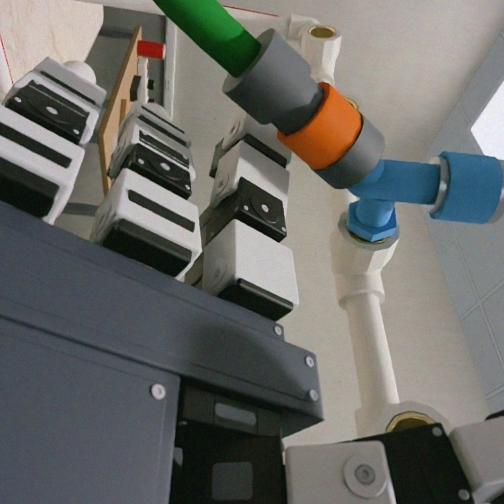

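>>> {"method": "execute_actions", "body": {"actions": [[[0,0,0,0,0,0,0,0,0,0,0,0,0,0,0,0,0,0,0,0,0,0,0.6,-0.6,0.0015,0.0033,-0.0179,0.0127,-0.0056,-0.0003,0,-0.1,0.35,0,0,0,0,0,0,0,0,0,0,0,0,0,0.4,-0.85],[0,0,0,0,0,0,0,0,0,0,0,0,0,0,0,0,0,0,0,0,0,0,0.6,-0.6,0.003,0.0067,-0.0357,0.0255,-0.0111,-0.0006,0,-0.1,0.35,0,0,0,0,0,0,0,0,0,0,0,0,0,0.4,-0.85]],[[0,0,0,0,0,0,0,0,0,0,0,0,0,0,0,0,0,0,0,0,0,0,0.6,-0.6,0.0022,0.0051,-0.0179,0.0127,-0.0056,-0.0003,0,-0.1,0.35,0,0,0,0,0,0,0,0,0,0,0,0,0,0.4,-0.85],[0,0,0,0,0,0,0,0,0,0,0,0,0,0,0,0,0,0,0,0,0,0,0.6,-0.6,0.0045,0.0102,-0.0357,0.0255,-0.0111,-0.0006,0,-0.1,0.35,0,0,0,0,0,0,0,0,0,0,0,0,0,0.4,-0.85]]], "cameras": ["cam_high", "cam_right_wrist"]}}

Scene clock: 2061.43 s.
left_arm: end_effector_position=(+0.5552, -0.0004, +0.2898) hand_goal=(+0.000, +0.750, +0.580, +0.700, +0.000, +0.750, +0.580, +0.700, +0.000, +0.750, +0.580, +0.700, +0.710, +0.680, +0.230, +0.170) hand_measured=(+0.998, +0.750, +0.578, +0.698, +0.004, +0.750, +0.580, +0.702, +0.006, +0.750, +0.580, +0.698, +0.712, +0.680, +0.228, +0.170) hand_current_ma=(+0, +0, +0, +0, +0, +0, +0, +0, +0, +0, +0, +0, +0, +0, +0, +0) hand_state=(overload, goal, goal, goal, goal, goal, goal, goal, goal, goal, goal, goal, goal, goal, goal, goal) hand_current_limit=0.60 hand_speed=-0.60 end_effector_quat_wxyz=(+0.712, +0.003, +0.702, +0.000) | right_arm: end_effector_position=(+0.5998, +0.2520, +0.3163) hand_goal=(+0.000, +0.762, +0.358, +0.680, +0.000, +0.926, +0.600, +0.806, +0.000, +0.988, +0.580, +0.680, +0.116, +0.680, +0.142, +0.098) hand_measured=(-0.006, +0.770, +0.360, +0.680, -0.002, +0.930, +0.598, +0.804, -0.002, +0.992, +0.578, +0.678, +0.112, +0.678, +0.140, +0.096) hand_current_ma=(-1, +4, +0, +0, +0, +1, +0, +0, +0, +1, +0, +0, -1, +0, -1, -1) hand_state=(goal, goal, goal, goal, goal, goal, goal, goal, goal, goal, goal, goal, goal, goal, goal, goal) hand_current_limit=0.40 hand_speed=-0.85 end_effector_quat_wxyz=(+0.449, -0.291, +0.642, +0.550)
Joint positions: left_arm=[-0.218 1.322 0.753 0.584 -0.214 -1.563] | right_arm=[0.11 1.948 1.392 0.576 -1.202 -1.092]
Joint torques (N m): left_arm=[1.26 -10.34 8.23 1.7 -0.02 0.19] | right_arm=[-0.26 -22.65 9.11 2.97 0.14 -0.07]
Motor temperatures (°C): left_arm=[35 41 45 35 28 32] | right_arm=[33 51 61 31 33 29]
Heat: left arm: hottest elbow 45 °C; right arm: hottest elbow 61 °C.
Hand target: left_arm +0.5541, +0.0028, +0.2834; +0.707, +0.005, +0.708, +0.005 | right_arm +0.5947, +0.2487, +0.3278; +0.467, -0.302, +0.631, +0.541
Off the commanded pose: left_arm 0.007 m, 1 deg | right_arm 0.013 m, 3 deg.
Step readings (end_effector_position of left_arm | right_arm):
0: (+0.5552, -0.0004, +0.2898) | (+0.6163, +0.2903, +0.3180)
1: (+0.5552, -0.0004, +0.2898) | (+0.6164, +0.2904, +0.3181)
2: (+0.5552, -0.0004, +0.2898) | (+0.6168, +0.2906, +0.3174)
4: (+0.5552, -0.0004, +0.2898) | (+0.6161, +0.2880, +0.3153)
8: (+0.5552, -0.0004, +0.2898) | (+0.6093, +0.2817, +0.3119)
15: (+0.5552, -0.0004, +0.2898) | (+0.6103, +0.2728, +0.3165)
16: (+0.5552, -0.0004, +0.2898) | (+0.6106, +0.2719, +0.3170)
17: (+0.5552, -0.0004, +0.2898) | (+0.6112, +0.2708, +0.3168)
19: (+0.5552, -0.0004, +0.2898) | (+0.6096, +0.2671, +0.3150)
23: (+0.5552, -0.0004, +0.2898) | (+0.6008, +0.2586, +0.3127)
30: (+0.5552, -0.0004, +0.2898) | (+0.5995, +0.2539, +0.3165)
Images, in order (width x height): cam_high 504x504, cam_right_wrist 504x504.

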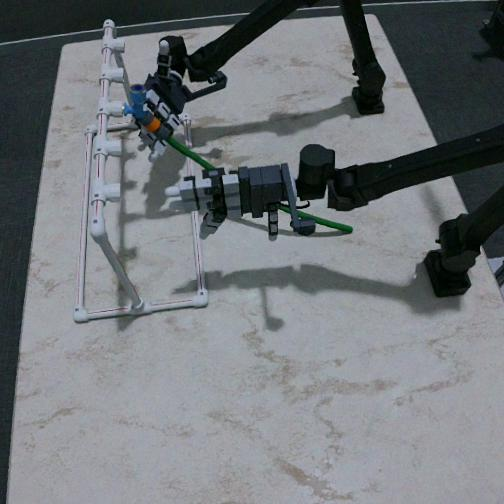

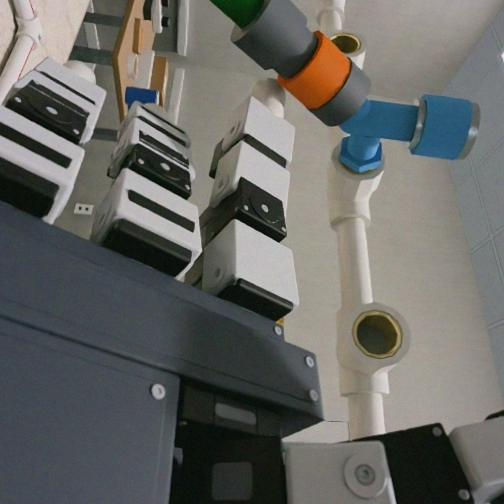

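>>> {"method": "execute_actions", "body": {"actions": [[[0,0,0,0,0,0,0,0,0,0,0,0,0,0,0,0,0,0,0,0,0,0,0.6,-0.6,0.002,0.002,-0.025,0.0064,-0.0028,-0.0002,0,-0.1,0.35,0,0,0,0,0,0,0,0,0,0,0,0,0,0.4,-0.85],[0,0,0,0,0,0,0,0,0,0,0,0,0,0,0,0,0,0,0,0,0,0,0.6,-0.6,0.004,0.002,-0.05,0.0127,-0.0056,-0.0003,0,-0.1,0.35,0,0,0,0,0,0,0,0,0,0,0,0,0,0.4,-0.85]],[[0,0,0,0,0,0,0,0,0,0,0,0,0,0,0,0,0,0,0,0,0,0,0.6,-0.6,0.002,-0.002,-0.03,0,0,0,0,-0.1,0.35,0,0,0,0,0,0,0,0,0,0,0,0,0,0.4,-0.85],[0,0,0,0,0,0,0,0,0,0,0,0,0,0,0,0,0,0,0,0,0,0,0.6,-0.6,0.005,-0.005,-0.0667,0,0,0,0,-0.1,0.35,0,0,0,0,0,0,0,0,0,0,0,0,0,0.4,-0.85]],[[0,0,0,0,0,0,0,0,0,0,0,0,0,0,0,0,0,0,0,0,0,0,0.6,-0.6,0.01,-0.005,-0.03,0,0,0,0,-0.1,0.35,0,0,0,0,0,0,0,0,0,0,0,0,0,0.4,-0.85],[0,0,0,0,0,0,0,0,0,0,0,0,0,0,0,0,0,0,0,0,0,0,0.6,-0.6,0.02,-0.01,-0.0667,0,0,0,0,-0.1,0.35,0,0,0,0,0,0,0,0,0,0,0,0,0,0.4,-0.85]]], "cameras": ["cam_high", "cam_right_wrist"]}}

Scene clock: 2064.77 s.
left_arm: end_effector_position=(+0.5552, -0.0004, +0.2898) hand_goal=(+0.000, +0.750, +0.580, +0.700, +0.000, +0.750, +0.580, +0.700, +0.000, +0.750, +0.580, +0.700, +0.710, +0.680, +0.230, +0.170) hand_measured=(+0.998, +0.750, +0.578, +0.698, +0.004, +0.750, +0.580, +0.702, +0.006, +0.750, +0.580, +0.698, +0.712, +0.680, +0.228, +0.170) hand_current_ma=(+0, +0, +0, +0, +0, +0, +0, +0, +0, +0, +0, +0, +0, +0, +0, +0) hand_state=(overload, goal, goal, goal, goal, goal, goal, goal, goal, goal, goal, goal, goal, goal, goal, goal) hand_current_limit=0.60 hand_speed=-0.60 end_effector_quat_wxyz=(+0.712, +0.003, +0.702, +0.000) | right_arm: end_effector_position=(+0.5674, +0.1421, +0.2973) hand_goal=(+0.000, +0.762, +0.358, +0.680, +0.000, +0.926, +0.600, +0.806, +0.000, +0.988, +0.580, +0.680, +0.116, +0.680, +0.142, +0.098) hand_measured=(-0.004, +0.770, +0.362, +0.680, -0.002, +0.930, +0.598, +0.804, -0.002, +0.992, +0.578, +0.678, +0.112, +0.678, +0.140, +0.096) hand_current_ma=(-1, +3, +1, +0, +0, +1, +0, +0, +0, +1, +0, +0, -1, +0, -1, -1) hand_state=(goal, goal, goal, goal, goal, goal, goal, goal, goal, goal, goal, goal, goal, goal, goal, goal) hand_current_limit=0.40 hand_speed=-0.85 end_effector_quat_wxyz=(+0.474, -0.282, +0.643, +0.531)
Joint positions: left_arm=[-0.218 1.322 0.753 0.584 -0.214 -1.563] | right_arm=[-0.074 1.886 1.227 0.711 -1.33 -1.091]
Joint torques (N m): left_arm=[1.26 -10.34 8.23 1.73 -0.02 0.18] | right_arm=[0.5 -20.37 8.57 2.84 -0.01 0.22]
Motor temperatures (°C): left_arm=[35 41 44 35 28 32] | right_arm=[33 51 60 31 33 29]
Heat: left arm: hottest elbow 44 °C; right arm: hottest elbow 60 °C.
Hand target: left_arm +0.5541, +0.0028, +0.2834; +0.707, +0.005, +0.708, +0.005 | right_arm +0.5627, +0.1437, +0.3062; +0.478, -0.288, +0.638, +0.531
Off the commanded pose: left_arm 0.007 m, 1 deg | right_arm 0.010 m, 1 deg.
Step readings (end_effector_position of left_arm | right_arm):
0: (+0.5552, -0.0004, +0.2898) | (+0.5997, +0.2520, +0.3162)
1: (+0.5552, -0.0004, +0.2898) | (+0.5997, +0.2520, +0.3162)
2: (+0.5552, -0.0004, +0.2898) | (+0.5993, +0.2512, +0.3157)
4: (+0.5552, -0.0004, +0.2898) | (+0.5965, +0.2467, +0.3142)
8: (+0.5552, -0.0004, +0.2898) | (+0.5900, +0.2351, +0.3112)
15: (+0.5552, -0.0004, +0.2898) | (+0.5920, +0.2208, +0.3143)
16: (+0.5552, -0.0004, +0.2898) | (+0.5920, +0.2202, +0.3148)
17: (+0.5552, -0.0004, +0.2898) | (+0.5908, +0.2192, +0.3146)
19: (+0.5552, -0.0004, +0.2898) | (+0.5859, +0.2129, +0.3135)
23: (+0.5552, -0.0004, +0.2898) | (+0.5786, +0.1997, +0.3094)
30: (+0.5552, -0.0004, +0.2898) | (+0.5817, +0.1808, +0.3081)
31: (+0.5552, -0.0004, +0.2898) | (+0.5816, +0.1801, +0.3082)
32: (+0.5552, -0.0004, +0.2898) | (+0.5802, +0.1792, +0.3080)
34: (+0.5552, -0.0004, +0.2898) | (+0.5746, +0.1735, +0.3064)
38: (+0.5552, -0.0004, +0.2898) | (+0.5668, +0.1609, +0.2991)
45: (+0.5552, -0.0004, +0.2898) | (+0.5676, +0.1428, +0.2968)
Images, in order (width x height): cam_high 504x504, cam_right_wrist 504x504.

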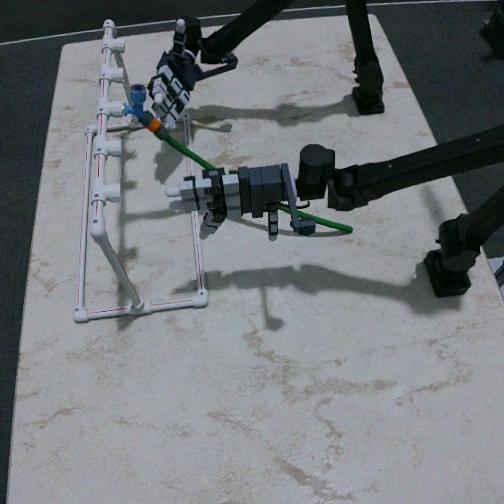

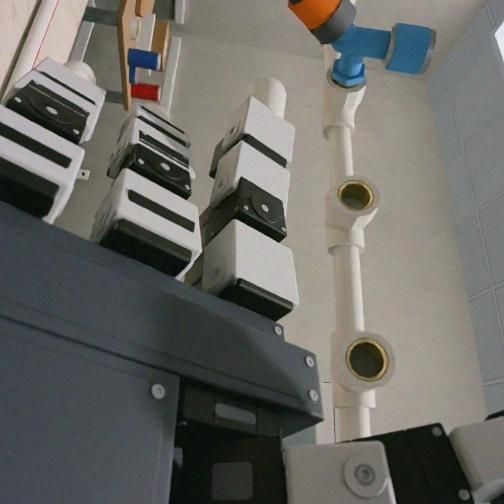

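>>> {"method": "execute_actions", "body": {"actions": [[[0,0,0,0,0,0,0,0,0,0,0,0,0,0,0,0,0,0,0,0,0,0,0.6,-0.6,0,0.005,-0.03,0,0,0,0,-0.1,0.35,0,0,0,0,0,0,0,0,0,0,0,0,0,0.4,-0.85],[0,0,0,0,0,0,0,0,0,0,0,0,0,0,0,0,0,0,0,0,0,0,0.6,-0.6,0,0.01,-0.0667,0,0,0,0,-0.1,0.35,0,0,0,0,0,0,0,0,0,0,0,0,0,0.4,-0.85]],[[0,0,0,0,0,0,0,0,0,0,0,0,0,0,0,0,0,0,0,0,0,0,0.6,-0.6,0,0.01,-0.03,0,0,0,0,-0.1,0.35,0,0,0,0,0,0,0,0,0,0,0,0,0,0.4,-0.85],[0,0,0,0,0,0,0,0,0,0,0,0,0,0,0,0,0,0,0,0,0,0,0.6,-0.6,0,0.02,-0.0667,0,0,0,0,-0.1,0.35,0,0,0,0,0,0,0,0,0,0,0,0,0,0.4,-0.85]],[[0,0,0,0,0,0,0,0,0,0,0,0,0,0,0,0,0,0,0,0,0,0,0.6,-0.6,0,0,0,0,0,0,0,-0.1,0.35,0,0,0,0,0,0,0,0,0,0,0,0,0,0.4,-0.85]]], "cameras": ["cam_high", "cam_left_wrist"]}}

>>> {"method": "zoom_image", "body": {"camera": "cam_high", "region": [90, 60, 210, 180]}}

Scene clock: 2067.10 s.
left_arm: end_effector_position=(+0.5552, -0.0004, +0.2898) hand_goal=(+0.000, +0.750, +0.580, +0.700, +0.000, +0.750, +0.580, +0.700, +0.000, +0.750, +0.580, +0.700, +0.710, +0.680, +0.230, +0.170) hand_measured=(+0.998, +0.750, +0.578, +0.698, +0.004, +0.750, +0.580, +0.702, +0.006, +0.750, +0.580, +0.698, +0.712, +0.680, +0.228, +0.170) hand_current_ma=(+0, +0, +0, +0, +0, +0, +0, +0, +0, +0, +0, +0, +0, +0, +0, +0) hand_state=(overload, goal, goal, goal, goal, goal, goal, goal, goal, goal, goal, goal, goal, goal, goal, goal) hand_current_limit=0.60 hand_speed=-0.60 end_effector_quat_wxyz=(+0.712, +0.003, +0.702, +0.000) | right_arm: end_effector_position=(+0.5496, +0.1048, +0.2971) hand_goal=(+0.000, +0.762, +0.358, +0.680, +0.000, +0.926, +0.600, +0.806, +0.000, +0.988, +0.580, +0.680, +0.116, +0.680, +0.142, +0.098) hand_measured=(-0.004, +0.768, +0.362, +0.680, -0.002, +0.930, +0.598, +0.804, -0.002, +0.992, +0.580, +0.678, +0.112, +0.678, +0.140, +0.096) hand_current_ma=(-1, +2, +1, +0, +0, +1, +0, +0, +0, +1, +0, +0, -1, +0, -1, -1) hand_state=(goal, goal, goal, goal, goal, goal, goal, goal, goal, goal, goal, goal, goal, goal, goal, goal) hand_current_limit=0.40 hand_speed=-0.85 end_effector_quat_wxyz=(+0.473, -0.283, +0.643, +0.532)
Joint positions: left_arm=[-0.218 1.322 0.753 0.584 -0.214 -1.563] | right_arm=[-0.142 1.862 1.183 0.752 -1.4 -1.07]
Joint torques (N m): left_arm=[1.26 -10.34 8.23 1.72 -0.03 0.18] | right_arm=[0.09 -18.08 8.81 1.84 0.24 0.06]
Motor temperatures (°C): left_arm=[35 41 44 35 28 32] | right_arm=[33 50 60 31 33 29]
Heat: left arm: hottest elbow 44 °C; right arm: hottest elbow 60 °C.
Hand target: left_arm +0.5541, +0.0028, +0.2834; +0.707, +0.005, +0.708, +0.005 | right_arm +0.5506, +0.1048, +0.2974; +0.474, -0.282, +0.643, +0.531
Off the commanded pose: left_arm 0.007 m, 1 deg | right_arm 0.001 m, 0 deg.
Step readings (end_effector_position of left_arm | right_arm):
0: (+0.5552, -0.0004, +0.2898) | (+0.5674, +0.1421, +0.2974)
1: (+0.5552, -0.0004, +0.2898) | (+0.5671, +0.1421, +0.2974)
2: (+0.5552, -0.0004, +0.2898) | (+0.5658, +0.1418, +0.2973)
4: (+0.5552, -0.0004, +0.2898) | (+0.5596, +0.1385, +0.2961)
8: (+0.5552, -0.0004, +0.2898) | (+0.5508, +0.1240, +0.2941)
15: (+0.5552, -0.0004, +0.2898) | (+0.5512, +0.1050, +0.2971)
16: (+0.5552, -0.0004, +0.2898) | (+0.5508, +0.1047, +0.2972)
17: (+0.5552, -0.0004, +0.2898) | (+0.5499, +0.1048, +0.2973) HELD (not all sent) right_arm
19: (+0.5552, -0.0004, +0.2898) | (+0.5493, +0.1048, +0.2971) HELD (not all sent) right_arm
23: (+0.5552, -0.0004, +0.2898) | (+0.5494, +0.1048, +0.2971) HELD (not all sent) right_arm
30: (+0.5552, -0.0004, +0.2898) | (+0.5496, +0.1048, +0.2971) HELD (not all sent) right_arm
31: (+0.5552, -0.0004, +0.2898) | (+0.5496, +0.1048, +0.2971)
32: (+0.5552, -0.0004, +0.2898) | (+0.5496, +0.1048, +0.2971)
34: (+0.5552, -0.0004, +0.2898) | (+0.5496, +0.1048, +0.2971)
38: (+0.5552, -0.0004, +0.2898) | (+0.5496, +0.1048, +0.2971)
45: (+0.5552, -0.0004, +0.2898) | (+0.5496, +0.1048, +0.2971)
HELD (not all sent) right_arm: steps 17 to 30.
pose unreachable (right arm): on one or more control steps of this call, first in action 1 (counted from 0), this arm could not follow its commanded pose, so it was not sent that pose on those steps. It may still have moved: this result reports where it is.
cause: moving toward the commanded pose would bring two parts of the arm too close to each other (joints 4 (wrist pitch) to 6 (wrist roll) lie between them).
Images, in order (width x height): cam_high 504x504, cam_left_wrist 504x504.

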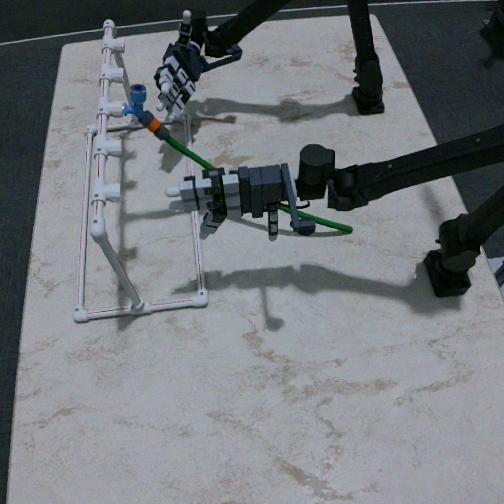

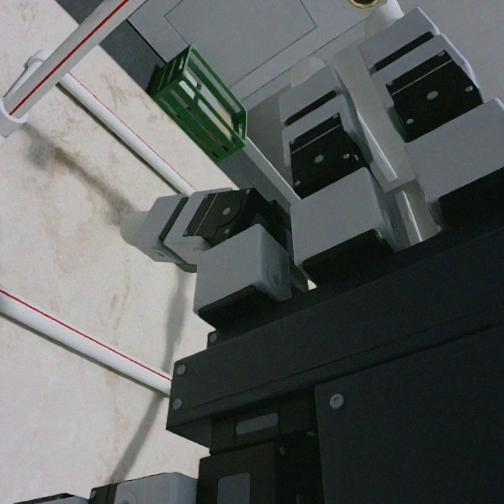

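Scaled by 4.200 from the camera's 504x504 image, which has a finer 720x720 frame.

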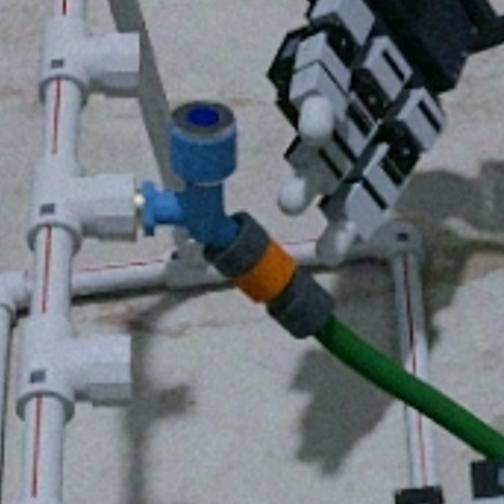

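>>> {"method": "execute_actions", "body": {"actions": [[[-0.05,0,0,0,0,0,0,0,0,0,0,0,0,0,0,0,0,0,0,0,0,0,0.6,-0.6,0,0,0,0,0,0,0,-0.1,0.35,0,0,0,0,0,0,0,0,0,0,0,0,0,0.4,-0.85],[-0.1,0,0,0,0,0,0,0,0,0,0,0,0,0,0,0,0,0,0,0,0,0,0.6,-0.6,0,0,0,0,0,0,0,-0.1,0.35,0,0,0,0,0,0,0,0,0,0,0,0,0,0.4,-0.85]],[[-0.05,0,0,0,0,0,0,0,0,0,0,0,0,0,0,0,0,0,0,0,0,0,0.6,-0.6,0,0,0,0,0,0,0,-0.1,0.35,0,0,0,0,0,0,0,0,0,0,0,0,0,0.4,-0.85],[-0.1,0,0,0,0,0,0,0,0,0,0,0,0,0,0,0,0,0,0,0,0,0,0.6,-0.6,0,0,0,0,0,0,0,-0.1,0.35,0,0,0,0,0,0,0,0,0,0,0,0,0,0.4,-0.85]],[[-0.05,-0.03,0.01,0,0,0,0,0,0,0,0,0,0,0,0,0,0,0,0,0,0,0,0.6,-0.6,0,0,0,0,0,0,0,-0.1,0.35,0,0,0,0,0,0,0,0,0,0,0,0,0,0.4,-0.85],[-0.1,-0.06,0.02,0,0,0,0,0,0,0,0,0,0,0,0,0,0,0,0,0,0,0,0.6,-0.6,0,0,0,0,0,0,0,-0.1,0.35,0,0,0,0,0,0,0,0,0,0,0,0,0,0.4,-0.85]],[[-0.05,-0.04,0.02,0,0,0,0,0,0,0,0,0,0,0,0,0,0,0,0,0,0,0,0.6,-0.6,0,0,0,0,0,0,0,-0.1,0.35,0,0,0,0,0,0,0,0,0,0,0,0,0,0.4,-0.85],[-0.1,-0.08,0.035,0,0,0,0,0,0,0,0,0,0,0,0,0,0,0,0,0,0,0,0.6,-0.6,0,0,0,0,0,0,0,-0.1,0.35,0,0,0,0,0,0,0,0,0,0,0,0,0,0.4,-0.85]],[[-0.05,-0.04,0.02,0,0,0,0,0,0,0,0,0,0,0,0,0,0,0,0,0,0,0,0.6,-0.6,0,0,0,0,0,0,0,-0.1,0.35,0,0,0,0,0,0,0,0,0,0,0,0,0,0.4,-0.85],[-0.1,-0.08,0.035,0,0,0,0,0,0,0,0,0,0,0,0,0,0,0,0,0,0,0,0.6,-0.6,0,0,0,0,0,0,0,-0.1,0.35,0,0,0,0,0,0,0,0,0,0,0,0,0,0.4,-0.85]],[[-0.03,-0.035,0.018,0,0,0,0,0,0,0,0,0,0,0,0,0,0,0,0,0,0,0,0.6,-0.6,0,0,0,0,0,0,0,-0.1,0.35,0,0,0,0,0,0,0,0,0,0,0,0,0,0.4,-0.85],[-0.06,-0.07,0.033,0,0,0,0,0,0,0,0,0,0,0,0,0,0,0,0,0,0,0,0.6,-0.6,0,0,0,0,0,0,0,-0.1,0.35,0,0,0,0,0,0,0,0,0,0,0,0,0,0.4,-0.85]]], "cameras": ["cam_high", "cam_left_wrist"]}}

Scene clock: 2071.70 s.
left_arm: end_effector_position=(+0.6274, -0.1777, +0.5839) hand_goal=(+0.000, +0.750, +0.580, +0.700, +0.000, +0.750, +0.580, +0.700, +0.000, +0.750, +0.580, +0.700, +0.710, +0.680, +0.230, +0.170) hand_measured=(+0.998, +0.750, +0.578, +0.698, +0.004, +0.750, +0.580, +0.702, +0.006, +0.750, +0.580, +0.698, +0.710, +0.680, +0.228, +0.170) hand_current_ma=(+0, +0, +0, +0, +0, +0, +0, +0, +0, +0, +0, +0, +0, +0, +0, +0) hand_state=(overload, goal, goal, goal, goal, goal, goal, goal, goal, goal, goal, goal, goal, goal, goal, goal) hand_current_limit=0.60 hand_speed=-0.60 end_effector_quat_wxyz=(+0.691, +0.015, +0.723, +0.010) | right_arm: end_effector_position=(+0.5496, +0.1048, +0.2971) hand_goal=(+0.000, +0.762, +0.358, +0.680, +0.000, +0.926, +0.600, +0.806, +0.000, +0.988, +0.580, +0.680, +0.116, +0.680, +0.142, +0.098) hand_measured=(-0.004, +0.768, +0.362, +0.680, -0.002, +0.930, +0.598, +0.804, -0.002, +0.992, +0.580, +0.678, +0.112, +0.678, +0.140, +0.096) hand_current_ma=(-1, +2, +1, +0, +0, +1, +0, +0, +0, +1, +0, +0, -1, +0, -1, -1) hand_state=(goal, goal, goal, goal, goal, goal, goal, goal, goal, goal, goal, goal, goal, goal, goal, goal) hand_current_limit=0.40 hand_speed=-0.85 end_effector_quat_wxyz=(+0.473, -0.283, +0.643, +0.532)
Joint positions: left_arm=[-0.523 1.554 1.833 -0.33 -0.517 -1.561] | right_arm=[-0.142 1.862 1.183 0.752 -1.4 -1.07]
Joint torques (N m): left_arm=[0.97 -15.21 15.8 1.59 -0.26 0.17] | right_arm=[-0.03 -17.96 8.81 1.85 0.24 0.07]
Motor temperatures (°C): left_arm=[35 41 45 35 28 32] | right_arm=[33 50 60 31 33 29]
Heat: left arm: hottest elbow 45 °C; right arm: hottest elbow 60 °C.
Hand target: left_arm +0.6283, -0.1758, +0.6170; +0.707, +0.005, +0.708, +0.004 | right_arm +0.5506, +0.1048, +0.2974; +0.474, -0.282, +0.643, +0.531
Off the commanded pose: left_arm 0.033 m, 3 deg | right_arm 0.001 m, 0 deg.
Step readings (end_effector_position of left_arm | right_arm):
0: (+0.5552, -0.0004, +0.2898) | (+0.5496, +0.1048, +0.2971)
1: (+0.5552, -0.0003, +0.2895) | (+0.5496, +0.1048, +0.2971)
2: (+0.5548, -0.0003, +0.2878) | (+0.5496, +0.1048, +0.2971)
4: (+0.5517, +0.0004, +0.2827) | (+0.5496, +0.1048, +0.2971)
8: (+0.5431, +0.0023, +0.2854) | (+0.5496, +0.1048, +0.2971)
15: (+0.5413, +0.0027, +0.3065) | (+0.5496, +0.1048, +0.2971)
16: (+0.5417, +0.0026, +0.3072) | (+0.5496, +0.1048, +0.2971)
17: (+0.5419, +0.0026, +0.3075) | (+0.5496, +0.1048, +0.2971)
19: (+0.5420, +0.0026, +0.3097) | (+0.5496, +0.1048, +0.2971)
23: (+0.5413, +0.0029, +0.3342) | (+0.5496, +0.1048, +0.2971)
30: (+0.5430, +0.0025, +0.3741) | (+0.5496, +0.1048, +0.2971)
31: (+0.5431, +0.0028, +0.3744) | (+0.5496, +0.1048, +0.2971)
32: (+0.5425, +0.0031, +0.3744) | (+0.5496, +0.1048, +0.2971)
34: (+0.5422, +0.0011, +0.3777) | (+0.5496, +0.1048, +0.2971)
38: (+0.5480, -0.0200, +0.4054) | (+0.5496, +0.1048, +0.2971)
45: (+0.5524, -0.0332, +0.4412) | (+0.5496, +0.1048, +0.2971)
46: (+0.5530, -0.0330, +0.4412) | (+0.5496, +0.1048, +0.2971)
47: (+0.5536, -0.0330, +0.4411) | (+0.5496, +0.1048, +0.2971)
49: (+0.5578, -0.0368, +0.4438) | (+0.5496, +0.1048, +0.2971)
53: (+0.5719, -0.0669, +0.4646) | (+0.5496, +0.1048, +0.2971)
60: (+0.5766, -0.0847, +0.4911) | (+0.5496, +0.1048, +0.2971)
61: (+0.5769, -0.0845, +0.4924) | (+0.5496, +0.1048, +0.2971)
62: (+0.5775, -0.0840, +0.4941) | (+0.5496, +0.1048, +0.2971)
64: (+0.5817, -0.0870, +0.5027) | (+0.5496, +0.1048, +0.2971)
68: (+0.5947, -0.1138, +0.5302) | (+0.5496, +0.1048, +0.2971)
75: (+0.6008, -0.1342, +0.5509) | (+0.5496, +0.1048, +0.2971)
76: (+0.6013, -0.1342, +0.5517) | (+0.5496, +0.1048, +0.2971)
77: (+0.6022, -0.1338, +0.5527) | (+0.5496, +0.1048, +0.2971)
79: (+0.6070, -0.1370, +0.5594) | (+0.5496, +0.1048, +0.2971)
83: (+0.6194, -0.1575, +0.5765) | (+0.5496, +0.1048, +0.2971)
90: (+0.6265, -0.1776, +0.5816) | (+0.5496, +0.1048, +0.2971)
Images, in order (width x height): cam_high 504x504, cam_left_wrist 504x504.

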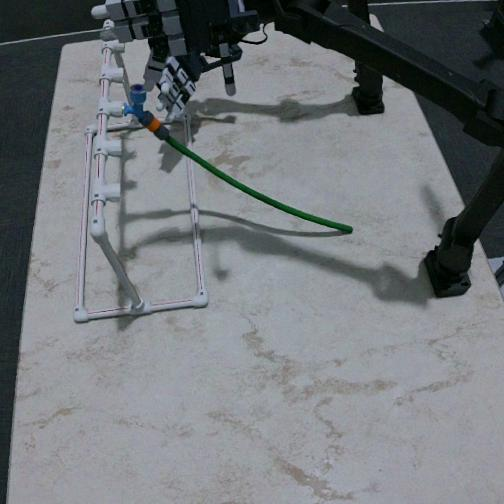

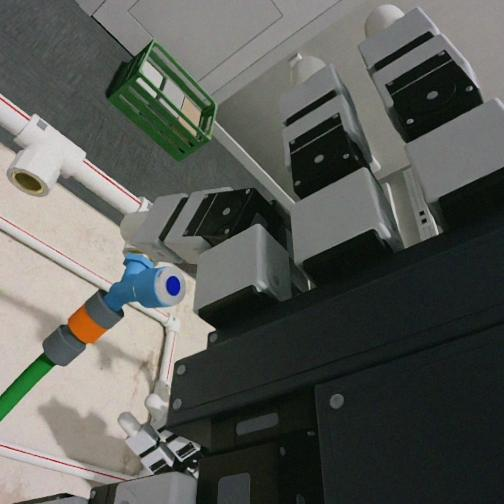

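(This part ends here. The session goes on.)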